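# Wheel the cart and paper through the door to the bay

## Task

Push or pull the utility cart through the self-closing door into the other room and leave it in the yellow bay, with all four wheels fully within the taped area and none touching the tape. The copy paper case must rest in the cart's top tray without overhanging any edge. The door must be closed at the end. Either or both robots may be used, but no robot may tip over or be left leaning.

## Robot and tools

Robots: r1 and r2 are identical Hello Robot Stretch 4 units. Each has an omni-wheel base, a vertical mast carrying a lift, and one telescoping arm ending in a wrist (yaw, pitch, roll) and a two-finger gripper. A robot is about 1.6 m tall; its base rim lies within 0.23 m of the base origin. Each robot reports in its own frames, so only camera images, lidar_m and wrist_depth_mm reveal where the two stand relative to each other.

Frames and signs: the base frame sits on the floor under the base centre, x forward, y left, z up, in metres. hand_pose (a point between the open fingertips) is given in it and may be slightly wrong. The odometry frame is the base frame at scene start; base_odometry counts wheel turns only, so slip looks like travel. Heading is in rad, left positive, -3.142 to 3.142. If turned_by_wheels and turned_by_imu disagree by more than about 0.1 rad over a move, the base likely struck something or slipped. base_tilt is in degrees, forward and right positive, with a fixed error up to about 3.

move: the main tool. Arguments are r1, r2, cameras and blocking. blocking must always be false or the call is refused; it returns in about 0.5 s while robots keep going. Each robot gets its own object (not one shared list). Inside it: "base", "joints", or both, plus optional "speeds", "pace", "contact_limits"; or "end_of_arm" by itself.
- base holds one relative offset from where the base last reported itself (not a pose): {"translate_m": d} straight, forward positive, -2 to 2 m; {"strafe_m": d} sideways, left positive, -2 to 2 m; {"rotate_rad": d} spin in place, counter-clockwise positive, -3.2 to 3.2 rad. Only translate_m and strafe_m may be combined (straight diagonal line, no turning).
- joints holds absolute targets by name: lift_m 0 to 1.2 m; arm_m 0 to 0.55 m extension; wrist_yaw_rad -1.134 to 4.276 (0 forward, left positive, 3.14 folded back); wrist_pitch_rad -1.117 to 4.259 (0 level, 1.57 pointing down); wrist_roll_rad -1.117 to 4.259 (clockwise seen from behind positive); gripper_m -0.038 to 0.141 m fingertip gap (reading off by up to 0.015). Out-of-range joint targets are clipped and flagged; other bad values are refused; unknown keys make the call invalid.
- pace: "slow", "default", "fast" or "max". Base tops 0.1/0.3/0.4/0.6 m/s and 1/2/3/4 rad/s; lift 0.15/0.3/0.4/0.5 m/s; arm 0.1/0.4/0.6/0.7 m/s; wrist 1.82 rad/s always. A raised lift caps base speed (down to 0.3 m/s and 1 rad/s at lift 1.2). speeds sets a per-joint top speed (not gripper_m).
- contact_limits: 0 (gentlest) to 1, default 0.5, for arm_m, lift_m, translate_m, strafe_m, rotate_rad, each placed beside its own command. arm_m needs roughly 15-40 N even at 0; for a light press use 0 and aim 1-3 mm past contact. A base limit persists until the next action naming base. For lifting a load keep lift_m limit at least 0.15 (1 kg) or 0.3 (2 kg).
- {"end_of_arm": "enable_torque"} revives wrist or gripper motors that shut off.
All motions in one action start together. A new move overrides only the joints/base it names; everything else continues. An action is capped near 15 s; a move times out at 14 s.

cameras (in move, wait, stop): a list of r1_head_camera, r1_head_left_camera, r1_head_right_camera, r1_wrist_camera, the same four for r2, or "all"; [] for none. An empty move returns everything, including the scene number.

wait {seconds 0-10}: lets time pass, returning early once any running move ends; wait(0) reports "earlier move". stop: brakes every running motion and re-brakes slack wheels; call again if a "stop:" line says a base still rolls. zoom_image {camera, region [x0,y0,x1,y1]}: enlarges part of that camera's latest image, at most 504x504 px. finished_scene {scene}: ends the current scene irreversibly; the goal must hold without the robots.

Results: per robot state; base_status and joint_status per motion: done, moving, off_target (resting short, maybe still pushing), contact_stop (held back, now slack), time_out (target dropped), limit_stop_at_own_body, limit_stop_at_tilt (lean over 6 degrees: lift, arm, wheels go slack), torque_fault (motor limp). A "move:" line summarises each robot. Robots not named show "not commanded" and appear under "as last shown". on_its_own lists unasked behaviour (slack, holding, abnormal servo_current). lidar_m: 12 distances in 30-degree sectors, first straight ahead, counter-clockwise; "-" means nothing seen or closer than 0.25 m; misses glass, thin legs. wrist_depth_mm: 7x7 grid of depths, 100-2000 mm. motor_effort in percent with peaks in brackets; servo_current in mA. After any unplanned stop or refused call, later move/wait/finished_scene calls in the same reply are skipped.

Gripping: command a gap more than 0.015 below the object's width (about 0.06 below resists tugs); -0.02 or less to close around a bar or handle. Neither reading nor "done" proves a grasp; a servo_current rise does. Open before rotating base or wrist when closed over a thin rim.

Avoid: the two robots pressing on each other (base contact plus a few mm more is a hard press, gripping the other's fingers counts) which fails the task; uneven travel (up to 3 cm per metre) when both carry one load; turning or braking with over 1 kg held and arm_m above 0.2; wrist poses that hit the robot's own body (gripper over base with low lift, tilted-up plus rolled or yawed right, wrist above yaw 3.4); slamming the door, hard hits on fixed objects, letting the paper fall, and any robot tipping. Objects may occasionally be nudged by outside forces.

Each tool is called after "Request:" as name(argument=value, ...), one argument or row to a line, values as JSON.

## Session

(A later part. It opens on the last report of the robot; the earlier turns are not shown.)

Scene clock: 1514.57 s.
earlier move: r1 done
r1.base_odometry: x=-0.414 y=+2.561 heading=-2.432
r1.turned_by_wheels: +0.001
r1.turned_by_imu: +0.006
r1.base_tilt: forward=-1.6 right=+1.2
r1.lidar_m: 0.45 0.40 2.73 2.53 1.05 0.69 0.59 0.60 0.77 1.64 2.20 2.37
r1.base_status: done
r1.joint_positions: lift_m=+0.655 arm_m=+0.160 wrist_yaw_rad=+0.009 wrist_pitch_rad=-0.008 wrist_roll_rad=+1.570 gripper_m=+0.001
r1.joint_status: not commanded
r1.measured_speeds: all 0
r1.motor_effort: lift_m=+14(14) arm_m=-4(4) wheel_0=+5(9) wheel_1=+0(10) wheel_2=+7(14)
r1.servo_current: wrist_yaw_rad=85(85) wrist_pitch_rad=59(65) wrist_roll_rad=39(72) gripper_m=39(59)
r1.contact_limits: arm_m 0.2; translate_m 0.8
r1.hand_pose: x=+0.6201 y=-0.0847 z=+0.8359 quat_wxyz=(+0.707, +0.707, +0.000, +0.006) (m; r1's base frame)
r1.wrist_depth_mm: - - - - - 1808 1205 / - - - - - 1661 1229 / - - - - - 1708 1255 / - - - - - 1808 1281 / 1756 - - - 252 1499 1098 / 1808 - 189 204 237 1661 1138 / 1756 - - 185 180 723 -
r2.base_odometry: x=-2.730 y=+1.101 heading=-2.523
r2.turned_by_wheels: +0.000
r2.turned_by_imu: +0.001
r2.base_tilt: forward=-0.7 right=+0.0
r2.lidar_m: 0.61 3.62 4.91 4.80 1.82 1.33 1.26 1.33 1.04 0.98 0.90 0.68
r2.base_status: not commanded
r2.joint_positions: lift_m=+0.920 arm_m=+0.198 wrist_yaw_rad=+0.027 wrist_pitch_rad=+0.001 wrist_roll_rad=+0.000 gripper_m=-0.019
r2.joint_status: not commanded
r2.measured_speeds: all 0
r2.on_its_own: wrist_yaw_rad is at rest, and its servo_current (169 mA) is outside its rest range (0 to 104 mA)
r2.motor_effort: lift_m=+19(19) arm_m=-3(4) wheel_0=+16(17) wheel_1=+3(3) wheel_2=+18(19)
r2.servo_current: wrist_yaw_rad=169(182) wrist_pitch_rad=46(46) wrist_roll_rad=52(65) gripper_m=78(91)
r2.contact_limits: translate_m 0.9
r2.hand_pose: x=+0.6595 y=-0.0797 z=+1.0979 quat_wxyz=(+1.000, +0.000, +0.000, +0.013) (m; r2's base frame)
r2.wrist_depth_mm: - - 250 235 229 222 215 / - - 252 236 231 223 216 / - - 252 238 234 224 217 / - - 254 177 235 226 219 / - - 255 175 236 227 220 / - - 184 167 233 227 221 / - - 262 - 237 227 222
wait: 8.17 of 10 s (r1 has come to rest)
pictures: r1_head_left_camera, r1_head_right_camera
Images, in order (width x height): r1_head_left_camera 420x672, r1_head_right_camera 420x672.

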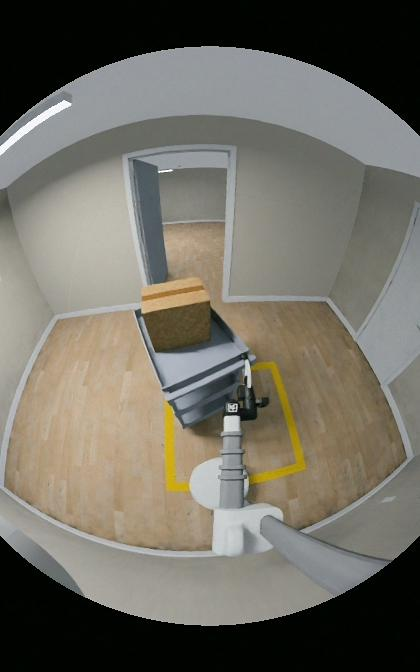

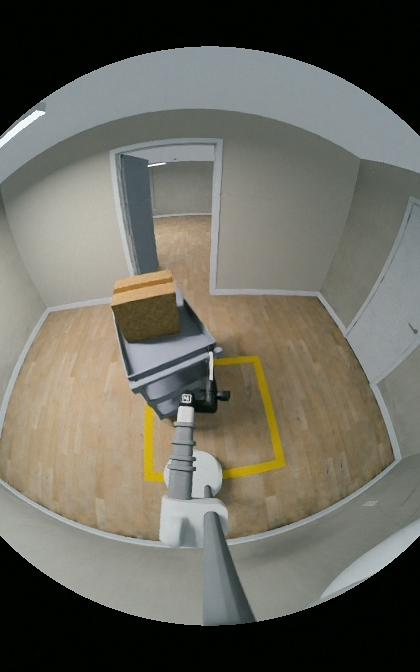

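Request:
move(
  blocking=false,
  r1={"base":{"translate_m":-0.28,"strafe_m":-0.3},"joints":{"arm_m":0.03},"speeds":{"arm_m":0.1},"pace":"slow","contact_limits":{"translate_m":0.8,"arm_m":0.8}},
  r2={"joints":{"gripper_m":0.1}},
)

Request:
wait(
  seconds=2.5,
)

Request:
wait(
  seconds=4,
  cameras=["r1_head_left_camera","r1_head_right_camera","r2_head_left_camera"],
)

Scene clock: 1523.20 s.
move: r1 moving; r2 moving
r1.base_odometry: x=-0.413 y=+2.574 heading=-2.431
r1.turned_by_wheels: +0.001
r1.turned_by_imu: +0.001
r1.base_tilt: forward=-1.6 right=+1.3
r1.lidar_m: 0.43 0.42 2.75 2.51 1.01 0.66 0.59 0.59 0.77 1.62 2.20 2.38
r1.base_status: translate_m moving; strafe_m moving
r1.joint_positions: lift_m=+0.655 arm_m=+0.122 wrist_yaw_rad=+0.009 wrist_pitch_rad=-0.008 wrist_roll_rad=+1.570 gripper_m=+0.001
r1.joint_status: arm_m moving
r1.measured_speeds: translate_m=-0.034 strafe_m=-0.036 rotate_rad=-0.003 lift_m=+0.000 arm_m=-0.101 wrist_yaw_rad=+0.000 wrist_pitch_rad=+0.000 wrist_roll_rad=+0.000
r1.motor_effort: lift_m=+14(14) arm_m=-5(11) wheel_0=+8(12) wheel_1=-4(6) wheel_2=+13(15)
r1.servo_current: wrist_yaw_rad=59(65) wrist_pitch_rad=52(65) wrist_roll_rad=52(65) gripper_m=52(52)
r1.contact_limits: arm_m 0.8; translate_m 0.8
r1.hand_pose: x=+0.5824 y=-0.0847 z=+0.8359 quat_wxyz=(+0.707, +0.707, +0.000, +0.006) (m; r1's base frame)
r1.wrist_depth_mm: - - - - - 1808 1281 / - - - - - 1756 1229 / - - - - - 1708 1281 / - - - - - 1708 1255 / 1863 - - - 252 256 1078 / 1863 - 190 193 236 1756 473 / 1756 - 181 163 165 - -
r2.base_odometry: x=-2.730 y=+1.101 heading=-2.523
r2.turned_by_wheels: +0.000
r2.turned_by_imu: +0.000
r2.base_tilt: forward=-0.7 right=+0.0
r2.lidar_m: 0.63 3.62 4.90 4.81 1.81 1.29 1.24 1.32 1.05 0.98 0.89 0.69
r2.base_status: not commanded
r2.joint_positions: lift_m=+0.920 arm_m=+0.198 wrist_yaw_rad=+0.027 wrist_pitch_rad=+0.001 wrist_roll_rad=+0.000 gripper_m=+0.005
r2.joint_status: gripper_m moving
r2.measured_speeds: all 0
r2.motor_effort: lift_m=+19(19) arm_m=-4(4) wheel_0=+16(17) wheel_1=+3(3) wheel_2=+19(19)
r2.servo_current: wrist_yaw_rad=182(182) wrist_pitch_rad=39(46) wrist_roll_rad=46(52) gripper_m=85(98)
r2.contact_limits: translate_m 0.9
r2.hand_pose: x=+0.6595 y=-0.0797 z=+1.0979 quat_wxyz=(+1.000, +0.000, +0.000, +0.013) (m; r2's base frame)
r2.wrist_depth_mm: - - 254 239 234 225 218 / - - 256 241 235 226 220 / - - 257 241 236 228 222 / - - 258 242 238 229 222 / - - 262 220 240 229 224 / - - 183 185 236 231 224 / - - 264 - 240 231 225
pictures: none

Scene clock: 1524.63 s.
earlier move: r1 moving; r2 done
r1.base_odometry: x=-0.408 y=+2.706 heading=-2.431
r1.turned_by_wheels: +0.000
r1.turned_by_imu: +0.000
r1.base_tilt: forward=-1.6 right=+1.2
r1.lidar_m: 0.33 0.33 0.36 2.61 0.85 0.53 0.49 0.49 0.62 1.37 2.12 2.48
r1.base_status: translate_m moving; strafe_m moving
r1.joint_positions: lift_m=+0.655 arm_m=+0.030 wrist_yaw_rad=+0.009 wrist_pitch_rad=-0.008 wrist_roll_rad=+1.570 gripper_m=+0.001
r1.joint_status: all done
r1.measured_speeds: translate_m=-0.068 strafe_m=-0.073 rotate_rad=+0.006 lift_m=+0.000 arm_m=+0.000 wrist_yaw_rad=+0.000 wrist_pitch_rad=+0.000 wrist_roll_rad=+0.000
r1.motor_effort: lift_m=+14(14) arm_m=+2(11) wheel_0=+11(15) wheel_1=-1(7) wheel_2=+8(15)
r1.servo_current: wrist_yaw_rad=65(78) wrist_pitch_rad=52(65) wrist_roll_rad=33(65) gripper_m=59(59)
r1.contact_limits: arm_m 0.8; translate_m 0.8
r1.hand_pose: x=+0.4901 y=-0.0847 z=+0.8359 quat_wxyz=(+0.707, +0.707, +0.000, +0.006) (m; r1's base frame)
r1.wrist_depth_mm: - - - - - 1863 1229 / - - - - - 1863 1255 / - - - - - 1863 1255 / - - - - - 1863 1255 / - - - - 249 253 1078 / - - 189 202 234 1808 473 / - 1921 530 184 180 - -
r2.base_odometry: x=-2.730 y=+1.102 heading=-2.525
r2.turned_by_wheels: -0.002
r2.turned_by_imu: -0.002
r2.base_tilt: forward=-0.7 right=+0.1
r2.lidar_m: 0.79 3.62 4.90 4.84 1.82 1.35 1.25 1.33 1.04 0.99 0.98 0.85
r2.base_status: not commanded
r2.joint_positions: lift_m=+0.920 arm_m=+0.198 wrist_yaw_rad=+0.003 wrist_pitch_rad=+0.001 wrist_roll_rad=+0.000 gripper_m=+0.100
r2.joint_status: all done
r2.measured_speeds: all 0
r2.motor_effort: lift_m=+19(19) arm_m=-3(4) wheel_0=+4(17) wheel_1=+3(3) wheel_2=+6(19)
r2.servo_current: wrist_yaw_rad=46(182) wrist_pitch_rad=46(46) wrist_roll_rad=46(59) gripper_m=52(130)
r2.contact_limits: translate_m 0.9
r2.hand_pose: x=+0.6575 y=-0.0866 z=+1.0979 quat_wxyz=(+1.000, +0.000, +0.000, +0.001) (m; r2's base frame)
r2.wrist_depth_mm: - - - 355 397 375 357 / - - - 357 397 377 359 / - - - 359 402 379 359 / - - - 366 402 382 362 / - - - 368 399 384 362 / - - 195 368 187 377 366 / - - - - - 387 368
wait: 1.43 of 2.5 s (r2 has come to rest)
pictures: none

Scene clock: 1528.07 s.
earlier move: r1 done
r1.base_odometry: x=-0.397 y=+2.971 heading=-2.431
r1.turned_by_wheels: +0.000
r1.turned_by_imu: +0.000
r1.base_tilt: forward=-1.6 right=+1.2
r1.lidar_m: 0.30 0.27 0.31 2.50 0.52 0.32 0.27 0.30 0.38 0.80 1.96 2.45
r1.base_status: done
r1.joint_positions: lift_m=+0.655 arm_m=+0.030 wrist_yaw_rad=+0.009 wrist_pitch_rad=-0.008 wrist_roll_rad=+1.570 gripper_m=+0.001
r1.joint_status: all done
r1.measured_speeds: all 0
r1.motor_effort: lift_m=+14(14) arm_m=+4(11) wheel_0=+10(15) wheel_1=+0(7) wheel_2=+6(15)
r1.servo_current: wrist_yaw_rad=59(91) wrist_pitch_rad=52(65) wrist_roll_rad=59(72) gripper_m=46(59)
r1.contact_limits: arm_m 0.8; translate_m 0.8
r1.hand_pose: x=+0.4901 y=-0.0847 z=+0.8359 quat_wxyz=(+0.707, +0.707, +0.000, +0.006) (m; r1's base frame)
r1.wrist_depth_mm: - - - - - 1808 1255 / - - - - - 1863 1229 / - - - - - 1863 1255 / - - - - - 1863 1281 / - - - - - 1661 1205 / - - 190 202 238 254 1138 / - - - 158 180 1537 -
r2.base_odometry: x=-2.730 y=+1.102 heading=-2.525
r2.turned_by_wheels: +0.000
r2.turned_by_imu: +0.000
r2.base_tilt: forward=-0.7 right=+0.0
r2.lidar_m: 3.47 3.60 4.88 4.81 1.85 1.33 1.25 1.28 1.04 0.98 1.04 1.33
r2.base_status: not commanded
r2.joint_positions: lift_m=+0.920 arm_m=+0.198 wrist_yaw_rad=+0.003 wrist_pitch_rad=+0.001 wrist_roll_rad=+0.000 gripper_m=+0.100
r2.joint_status: all done
r2.measured_speeds: all 0
r2.motor_effort: lift_m=+19(19) arm_m=-4(4) wheel_0=+5(17) wheel_1=+3(3) wheel_2=+6(19)
r2.servo_current: wrist_yaw_rad=52(182) wrist_pitch_rad=33(46) wrist_roll_rad=52(59) gripper_m=52(130)
r2.contact_limits: translate_m 0.9
r2.hand_pose: x=+0.6575 y=-0.0866 z=+1.0979 quat_wxyz=(+1.000, +0.000, +0.000, +0.001) (m; r2's base frame)
r2.wrist_depth_mm: - - - - - - - / - - - - - - - / - - - - - - - / - - - - - - - / - - - - - - - / - - 195 - 195 - - / - - - - - - -
wait: 3.43 of 4 s (r1 has come to rest)
pictures: r1_head_left_camera, r1_head_right_camera, r2_head_left_camera
Images, in order (width x height): r1_head_left_camera 420x672, r1_head_right_camera 420x672, r2_head_left_camera 420x672.

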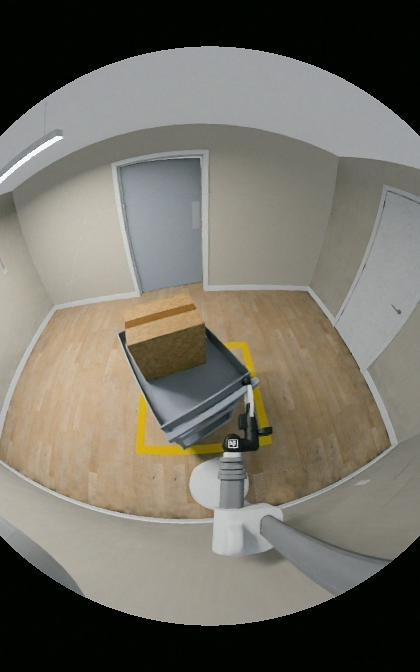

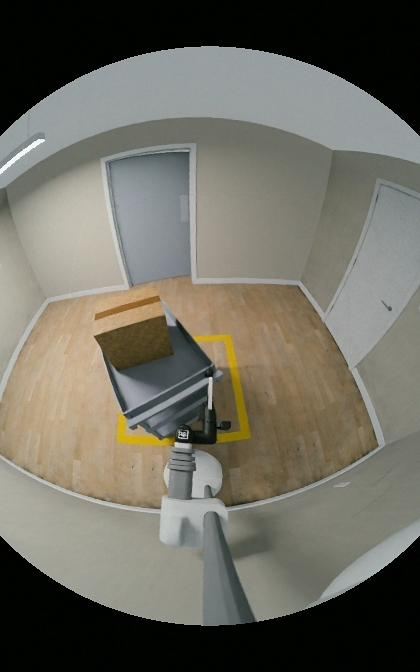

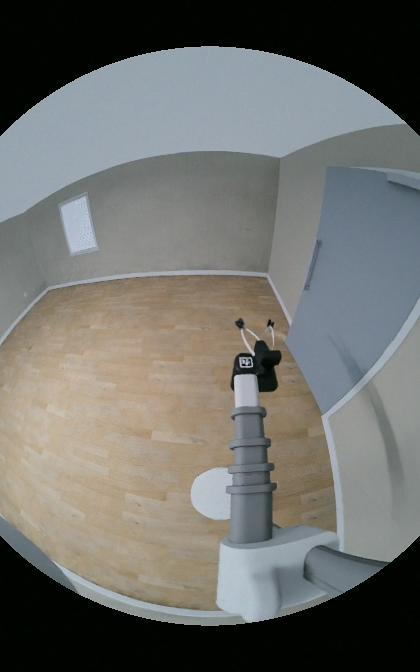

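Request:
move(
  blocking=false,
  r1={"joints":{"gripper_m":0.141}},
  r2={"base":{"translate_m":-0.15}},
)

Request:
wait(
  seconds=1,
)

Request:
wait(
  seconds=1,
)

Request:
move(
  blocking=false,
  r1={"joints":{"lift_m":1.0,"arm_m":0.0}},
)

Request:
wait(
  seconds=2,
)

Request:
move(
  blocking=false,
  r1={"base":{"strafe_m":-0.75},"joints":{"wrist_yaw_rad":3.0}},
)

Request:
wait(
  seconds=4,
  cameras=["r1_head_left_camera","r1_head_right_camera"],
)

Scene clock: 1543.27 s.
move: r1 moving; r2 moving
r1.base_odometry: x=-0.397 y=+2.971 heading=-2.431
r1.turned_by_wheels: +0.000
r1.turned_by_imu: -0.001
r1.base_tilt: forward=-1.5 right=+1.3
r1.lidar_m: 0.31 0.28 0.28 2.55 0.51 0.32 0.28 0.28 0.41 0.80 1.95 2.41
r1.base_status: not commanded
r1.joint_positions: lift_m=+0.655 arm_m=+0.030 wrist_yaw_rad=+0.009 wrist_pitch_rad=-0.008 wrist_roll_rad=+1.570 gripper_m=+0.019
r1.joint_status: gripper_m moving
r1.measured_speeds: translate_m=+0.000 strafe_m=+0.000 rotate_rad=-0.001 lift_m=+0.000 arm_m=+0.000 wrist_yaw_rad=+0.000 wrist_pitch_rad=+0.000 wrist_roll_rad=+0.000
r1.motor_effort: lift_m=+14(14) arm_m=+4(4) wheel_0=+10(10) wheel_1=+0(0) wheel_2=+4(6)
r1.servo_current: wrist_yaw_rad=78(78) wrist_pitch_rad=52(59) wrist_roll_rad=46(65) gripper_m=72(72)
r1.contact_limits: arm_m 0.8; translate_m 0.8
r1.hand_pose: x=+0.4901 y=-0.0847 z=+0.8359 quat_wxyz=(+0.707, +0.707, +0.000, +0.006) (m; r1's base frame)
r1.wrist_depth_mm: - - - - - 1756 1229 / - - - - - 1808 1255 / - - - - - 1921 1255 / - - - - - 1863 1281 / - - - - - 1618 1205 / - - 190 191 240 260 1229 / - - 189 168 181 1661 -
r2.base_odometry: x=-2.705 y=+1.120 heading=-2.525
r2.turned_by_wheels: +0.000
r2.turned_by_imu: +0.001
r2.base_tilt: forward=-0.7 right=+0.1
r2.lidar_m: 3.50 3.64 4.93 4.81 1.80 1.31 1.23 1.30 1.04 0.97 1.02 1.41
r2.base_status: translate_m moving
r2.joint_positions: lift_m=+0.920 arm_m=+0.198 wrist_yaw_rad=+0.003 wrist_pitch_rad=+0.001 wrist_roll_rad=+0.000 gripper_m=+0.100
r2.joint_status: not commanded
r2.measured_speeds: translate_m=-0.122 strafe_m=+0.002 rotate_rad=+0.002 lift_m=+0.000 arm_m=+0.000 wrist_yaw_rad=+0.000 wrist_pitch_rad=+0.000 wrist_roll_rad=+0.000
r2.motor_effort: lift_m=+19(19) arm_m=-3(4) wheel_0=-9(9) wheel_1=-7(9) wheel_2=+11(13)
r2.servo_current: wrist_yaw_rad=52(59) wrist_pitch_rad=46(46) wrist_roll_rad=52(59) gripper_m=52(59)
r2.hand_pose: x=+0.6575 y=-0.0866 z=+1.0979 quat_wxyz=(+1.000, +0.000, +0.000, +0.001) (m; r2's base frame)
r2.wrist_depth_mm: - - - - - - - / - - - - - - - / - - - - - - - / - - - - - - - / - - - - - - - / - - 195 - 195 - - / - - - - - - -
pictures: none

Scene clock: 1544.27 s.
earlier move: r1 moving; r2 moving
r1.base_odometry: x=-0.397 y=+2.971 heading=-2.432
r1.turned_by_wheels: -0.001
r1.turned_by_imu: -0.001
r1.base_tilt: forward=-1.6 right=+1.3
r1.lidar_m: 0.32 0.28 0.29 2.54 0.50 0.32 0.28 0.28 0.37 0.82 1.96 2.41
r1.base_status: not commanded
r1.joint_positions: lift_m=+0.655 arm_m=+0.030 wrist_yaw_rad=+0.002 wrist_pitch_rad=+0.000 wrist_roll_rad=+1.570 gripper_m=+0.121
r1.joint_status: gripper_m moving
r1.measured_speeds: all 0
r1.motor_effort: lift_m=+14(14) arm_m=+4(4) wheel_0=+3(10) wheel_1=+0(1) wheel_2=+1(6)
r1.servo_current: wrist_yaw_rad=52(78) wrist_pitch_rad=39(59) wrist_roll_rad=59(65) gripper_m=78(104)
r1.contact_limits: arm_m 0.8; translate_m 0.8
r1.hand_pose: x=+0.4894 y=-0.0869 z=+0.8337 quat_wxyz=(+0.707, +0.707, +0.001, +0.001) (m; r1's base frame)
r1.wrist_depth_mm: - - - - - 1661 1160 / - - - - - 1708 1205 / - - - - - 1708 1205 / - - - - - 1756 1205 / - - - 210 - 1708 1205 / - - 187 240 244 257 263 / - - - 145 236 1863 -
r2.base_odometry: x=-2.608 y=+1.188 heading=-2.525
r2.turned_by_wheels: +0.000
r2.turned_by_imu: +0.000
r2.base_tilt: forward=-0.6 right=+0.1
r2.lidar_m: 3.64 3.76 5.01 4.61 1.63 1.16 1.11 1.13 1.06 1.00 1.04 1.41
r2.base_status: translate_m moving
r2.joint_positions: lift_m=+0.920 arm_m=+0.198 wrist_yaw_rad=+0.003 wrist_pitch_rad=+0.001 wrist_roll_rad=+0.000 gripper_m=+0.100
r2.joint_status: not commanded
r2.measured_speeds: translate_m=-0.016 strafe_m=+0.000 rotate_rad=-0.002 lift_m=+0.000 arm_m=+0.000 wrist_yaw_rad=+0.000 wrist_pitch_rad=+0.000 wrist_roll_rad=+0.000
r2.motor_effort: lift_m=+19(19) arm_m=-4(4) wheel_0=-4(11) wheel_1=-2(9) wheel_2=+3(13)
r2.servo_current: wrist_yaw_rad=39(59) wrist_pitch_rad=39(46) wrist_roll_rad=39(59) gripper_m=46(59)
r2.hand_pose: x=+0.6575 y=-0.0866 z=+1.0979 quat_wxyz=(+1.000, +0.000, +0.000, +0.001) (m; r2's base frame)
r2.wrist_depth_mm: - - - - - - - / - - - - - - - / - - - - - - - / - - - - - - - / - - - - - - - / - - 195 - 195 - - / - - - - - - -
wait: 1.00 s; no rest
pictures: none

Scene clock: 1544.60 s.
earlier move: r1 moving; r2 done
r1.base_odometry: x=-0.397 y=+2.971 heading=-2.432
r1.turned_by_wheels: +0.000
r1.turned_by_imu: +0.000
r1.base_tilt: forward=-1.6 right=+1.3
r1.lidar_m: 0.31 0.27 0.29 2.56 0.50 0.31 0.29 0.30 0.39 0.81 1.96 2.42
r1.base_status: not commanded
r1.joint_positions: lift_m=+0.655 arm_m=+0.030 wrist_yaw_rad=+0.002 wrist_pitch_rad=+0.000 wrist_roll_rad=+1.570 gripper_m=+0.138
r1.joint_status: gripper_m moving
r1.measured_speeds: all 0
r1.motor_effort: lift_m=+14(14) arm_m=+4(4) wheel_0=+3(10) wheel_1=+0(1) wheel_2=+1(6)
r1.servo_current: wrist_yaw_rad=46(78) wrist_pitch_rad=39(59) wrist_roll_rad=33(65) gripper_m=39(104)
r1.contact_limits: arm_m 0.8; translate_m 0.8
r1.hand_pose: x=+0.4894 y=-0.0869 z=+0.8337 quat_wxyz=(+0.707, +0.707, +0.001, +0.001) (m; r1's base frame)
r1.wrist_depth_mm: - - - - - 1661 1138 / - - - - - 1661 1182 / - - - - - 1756 1205 / - - - - - 1708 1205 / - - - 210 - 1618 1229 / - 210 183 239 250 204 262 / - - - 142 - 1708 -
r2.base_odometry: x=-2.608 y=+1.188 heading=-2.525
r2.turned_by_wheels: +0.000
r2.turned_by_imu: +0.000
r2.base_tilt: forward=-0.7 right=+0.1
r2.lidar_m: 3.61 3.74 5.00 4.57 1.63 1.16 1.10 1.15 1.06 0.99 1.04 1.42
r2.base_status: done
r2.joint_positions: lift_m=+0.920 arm_m=+0.198 wrist_yaw_rad=+0.003 wrist_pitch_rad=+0.001 wrist_roll_rad=+0.000 gripper_m=+0.100
r2.joint_status: not commanded
r2.measured_speeds: all 0
r2.motor_effort: lift_m=+19(19) arm_m=-4(4) wheel_0=-4(11) wheel_1=-2(9) wheel_2=+3(13)
r2.servo_current: wrist_yaw_rad=39(59) wrist_pitch_rad=46(46) wrist_roll_rad=52(59) gripper_m=52(59)
r2.hand_pose: x=+0.6575 y=-0.0866 z=+1.0979 quat_wxyz=(+1.000, +0.000, +0.000, +0.001) (m; r2's base frame)
r2.wrist_depth_mm: - - - - - - - / - - - - - - - / - - - - - - - / - - - - - - - / - - - - - - - / - - 195 - 195 - - / - - - - - - -
wait: 0.33 of 1 s (r2 has come to rest)
pictures: none

Scene clock: 1545.10 s.
earlier move: r1 done
move: r1 moving
r1.base_odometry: x=-0.397 y=+2.971 heading=-2.432
r1.turned_by_wheels: +0.000
r1.turned_by_imu: +0.000
r1.base_tilt: forward=-1.6 right=+1.3
r1.lidar_m: 0.32 0.28 0.28 2.55 0.50 0.32 0.28 0.28 0.39 0.81 1.95 2.45
r1.base_status: not commanded
r1.joint_positions: lift_m=+0.693 arm_m=+0.001 wrist_yaw_rad=+0.002 wrist_pitch_rad=+0.000 wrist_roll_rad=+1.570 gripper_m=+0.141
r1.joint_status: lift_m moving; arm_m moving; the others done
r1.measured_speeds: translate_m=+0.000 strafe_m=+0.000 rotate_rad=+0.000 lift_m=+0.146 arm_m=-0.024 wrist_yaw_rad=+0.000 wrist_pitch_rad=+0.000 wrist_roll_rad=+0.000
r1.motor_effort: lift_m=+27(27) arm_m=-4(7) wheel_0=+3(3) wheel_1=+0(1) wheel_2=+1(1)
r1.servo_current: wrist_yaw_rad=52(72) wrist_pitch_rad=39(46) wrist_roll_rad=65(65) gripper_m=39(52)
r1.contact_limits: translate_m 0.8
r1.hand_pose: x=+0.4600 y=-0.0869 z=+0.8708 quat_wxyz=(+0.707, +0.707, +0.001, +0.001) (m; r1's base frame)
r1.wrist_depth_mm: - - - - - 1756 1229 / - - - - - 1756 1255 / - - - - - 1808 1255 / - - - - - 1808 1255 / - - - - - 1708 1205 / - 211 - - 209 205 1229 / - - - 143 248 1708 -
r2: as last shown
r2.base_tilt: forward=-0.6 right=+0.1
r2.lidar_m: 3.62 3.78 5.04 4.62 1.61 1.17 1.10 1.16 1.05 1.00 1.02 1.41
r2.motor_effort: lift_m=+19(19) arm_m=-3(4) wheel_0=-4(4) wheel_1=-3(3) wheel_2=+2(3)
r2.servo_current: wrist_yaw_rad=52(59) wrist_pitch_rad=33(46) wrist_roll_rad=52(59) gripper_m=46(52)
r2.wrist_depth_mm: - - - - - - - / - - - - - - - / - - - - - - - / - - - - - - - / - - - - - - - / - - 195 - 195 - 1308 / - - - - - - -
pictures: none

Scene clock: 1547.03 s.
earlier move: r1 done
r1.base_odometry: x=-0.397 y=+2.971 heading=-2.432
r1.turned_by_wheels: +0.000
r1.turned_by_imu: +0.000
r1.base_tilt: forward=-1.6 right=+1.2
r1.lidar_m: 0.29 0.27 0.28 2.56 0.51 0.34 0.27 0.28 0.39 0.81 1.95 2.43
r1.base_status: not commanded
r1.joint_positions: lift_m=+1.000 arm_m=+0.000 wrist_yaw_rad=-0.002 wrist_pitch_rad=+0.005 wrist_roll_rad=+1.569 gripper_m=+0.141
r1.joint_status: all done
r1.measured_speeds: all 0
r1.motor_effort: lift_m=+24(28) arm_m=+4(7) wheel_0=+1(3) wheel_1=+0(1) wheel_2=+0(2)
r1.servo_current: wrist_yaw_rad=52(72) wrist_pitch_rad=46(65) wrist_roll_rad=46(72) gripper_m=46(52)
r1.contact_limits: translate_m 0.8
r1.hand_pose: x=+0.4591 y=-0.0879 z=+1.1763 quat_wxyz=(+0.708, +0.707, +0.001, -0.002) (m; r1's base frame)
r1.wrist_depth_mm: - - - - - - 1661 / - - - - - - 1618 / - - - - - - 1661 / - - - - - - 1661 / - - - - - - 1708 / - 210 - - - 197 1708 / - - - 150 - - -
r2.base_odometry: x=-2.608 y=+1.188 heading=-2.525
r2.turned_by_wheels: +0.000
r2.turned_by_imu: +0.000
r2.base_tilt: forward=-0.7 right=+0.1
r2.lidar_m: 3.60 3.75 5.02 4.58 1.61 1.18 1.10 1.15 1.04 0.99 1.04 1.43
r2.base_status: not commanded
r2.joint_positions: lift_m=+0.920 arm_m=+0.198 wrist_yaw_rad=+0.003 wrist_pitch_rad=+0.001 wrist_roll_rad=+0.000 gripper_m=+0.100
r2.joint_status: not commanded
r2.measured_speeds: all 0
r2.motor_effort: lift_m=+19(19) arm_m=-3(4) wheel_0=-3(4) wheel_1=-3(3) wheel_2=+2(3)
r2.servo_current: wrist_yaw_rad=52(65) wrist_pitch_rad=39(46) wrist_roll_rad=46(59) gripper_m=46(59)
r2.hand_pose: x=+0.6575 y=-0.0866 z=+1.0979 quat_wxyz=(+1.000, +0.000, +0.000, +0.001) (m; r2's base frame)
r2.wrist_depth_mm: - - - - - - - / - - - - - - - / - - - - - - - / - - - - - - - / - - - - - - - / - - 195 - 195 - 1336 / - - - - - - -
wait: 1.93 of 2 s (r1 has come to rest)
pictures: none

Scene clock: 1547.53 s.
move: r1 moving
r1.base_odometry: x=-0.421 y=+2.998 heading=-2.432
r1.turned_by_wheels: +0.000
r1.turned_by_imu: +0.000
r1.base_tilt: forward=-1.6 right=+1.3
r1.lidar_m: 0.32 0.30 0.33 2.52 0.50 0.33 0.27 0.30 0.37 0.81 1.91 2.37
r1.base_status: strafe_m moving
r1.joint_positions: lift_m=+1.000 arm_m=+0.000 wrist_yaw_rad=+0.587 wrist_pitch_rad=+0.005 wrist_roll_rad=+1.569 gripper_m=+0.141
r1.joint_status: wrist_yaw_rad moving
r1.measured_speeds: translate_m=-0.001 strafe_m=-0.140 rotate_rad=+0.003 lift_m=+0.000 arm_m=+0.000 wrist_yaw_rad=+1.820 wrist_pitch_rad=+0.000 wrist_roll_rad=+0.000
r1.motor_effort: lift_m=+24(24) arm_m=+4(4) wheel_0=+9(10) wheel_1=-8(9) wheel_2=+0(1)
r1.servo_current: wrist_yaw_rad=72(117) wrist_pitch_rad=46(46) wrist_roll_rad=59(59) gripper_m=46(46)
r1.hand_pose: x=+0.4594 y=+0.0869 z=+1.1763 quat_wxyz=(+0.678, +0.676, +0.206, +0.203) (m; r1's base frame)
r1.wrist_depth_mm: - - - - - - 1618 / - - - - - - 1661 / - - - - - - 1618 / - - - - - 640 517 / - - - - 452 399 402 / - 210 - - 402 204 407 / - - - 150 404 410 410
r2: as last shown
r2.lidar_m: 3.64 3.79 5.02 4.60 1.61 1.16 1.08 1.14 1.05 0.98 1.05 1.41
r2.motor_effort: lift_m=+19(19) arm_m=-4(4) wheel_0=-4(4) wheel_1=-3(3) wheel_2=+2(3)
r2.servo_current: wrist_yaw_rad=46(52) wrist_pitch_rad=39(46) wrist_roll_rad=52(59) gripper_m=52(59)
pictures: none

Scene clock: 1550.80 s.
earlier move: r1 contact_stop
r1.base_odometry: x=-0.884 y=+3.532 heading=-2.450
r1.turned_by_wheels: -0.018
r1.turned_by_imu: -0.036
r1.base_tilt: forward=-1.6 right=+1.2
r1.lidar_m: 2.58 2.60 0.73 0.90 0.35 0.25 - 0.25 0.28 0.54 1.21 1.47
r1.base_status: strafe_m contact_stop (by the wheels' count: -0.742 of -0.750)
r1.joint_positions: lift_m=+1.000 arm_m=+0.000 wrist_yaw_rad=+2.998 wrist_pitch_rad=+0.005 wrist_roll_rad=+1.569 gripper_m=+0.141
r1.joint_status: all done
r1.measured_speeds: all 0
r1.on_its_own: the wheels are slack since a contact_stop
r1.motor_effort: lift_m=+24(24) arm_m=+4(4) wheel_0=+0(12) wheel_1=+0(31) wheel_2=+0(13)
r1.servo_current: wrist_yaw_rad=65(117) wrist_pitch_rad=46(52) wrist_roll_rad=46(59) gripper_m=46(52)
r1.hand_pose: x=-0.1020 y=+0.1279 z=+1.1764 quat_wxyz=(+0.053, +0.049, +0.705, +0.706) (m; r1's base frame)
r1.wrist_depth_mm: 459 455 455 455 459 462 455 / 430 433 433 430 433 433 439 / 407 410 413 410 413 413 415 / 394 394 392 394 394 392 392 / 375 375 375 377 379 377 377 / 357 210 359 357 355 204 359 / 343 340 345 143 349 345 349
r2.base_odometry: x=-2.608 y=+1.188 heading=-2.525
r2.turned_by_wheels: +0.000
r2.turned_by_imu: +0.000
r2.base_tilt: forward=-0.7 right=+0.1
r2.lidar_m: 3.62 3.77 5.04 4.62 1.62 1.16 1.10 1.17 1.05 0.99 1.00 1.41
r2.base_status: not commanded
r2.joint_positions: lift_m=+0.920 arm_m=+0.198 wrist_yaw_rad=+0.003 wrist_pitch_rad=+0.001 wrist_roll_rad=+0.000 gripper_m=+0.100
r2.joint_status: not commanded
r2.measured_speeds: all 0
r2.motor_effort: lift_m=+19(19) arm_m=-3(4) wheel_0=-4(4) wheel_1=-2(3) wheel_2=+2(3)
r2.servo_current: wrist_yaw_rad=52(59) wrist_pitch_rad=46(46) wrist_roll_rad=52(65) gripper_m=52(59)
r2.hand_pose: x=+0.6575 y=-0.0866 z=+1.0979 quat_wxyz=(+1.000, +0.000, +0.000, +0.001) (m; r2's base frame)
r2.wrist_depth_mm: - - - - - - - / - - - - - - - / - - - - - - - / - - - - - - - / - - - - - - - / - - 195 - 195 - 1336 / - - - - - - -
wait: 3.27 of 4 s (r1 has come to rest)
pictures: r1_head_left_camera, r1_head_right_camera
Images, in order (width x height): r1_head_left_camera 420x672, r1_head_right_camera 420x672.

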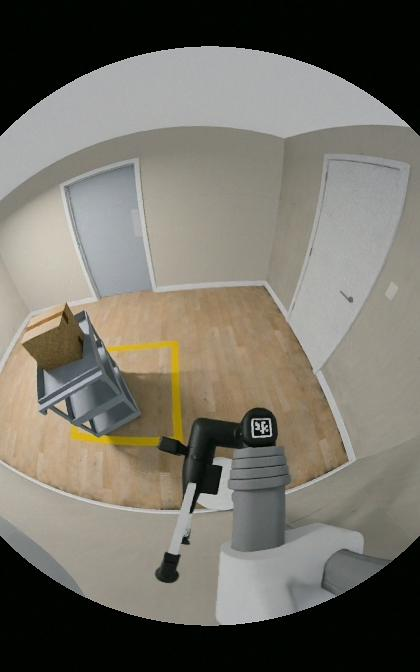

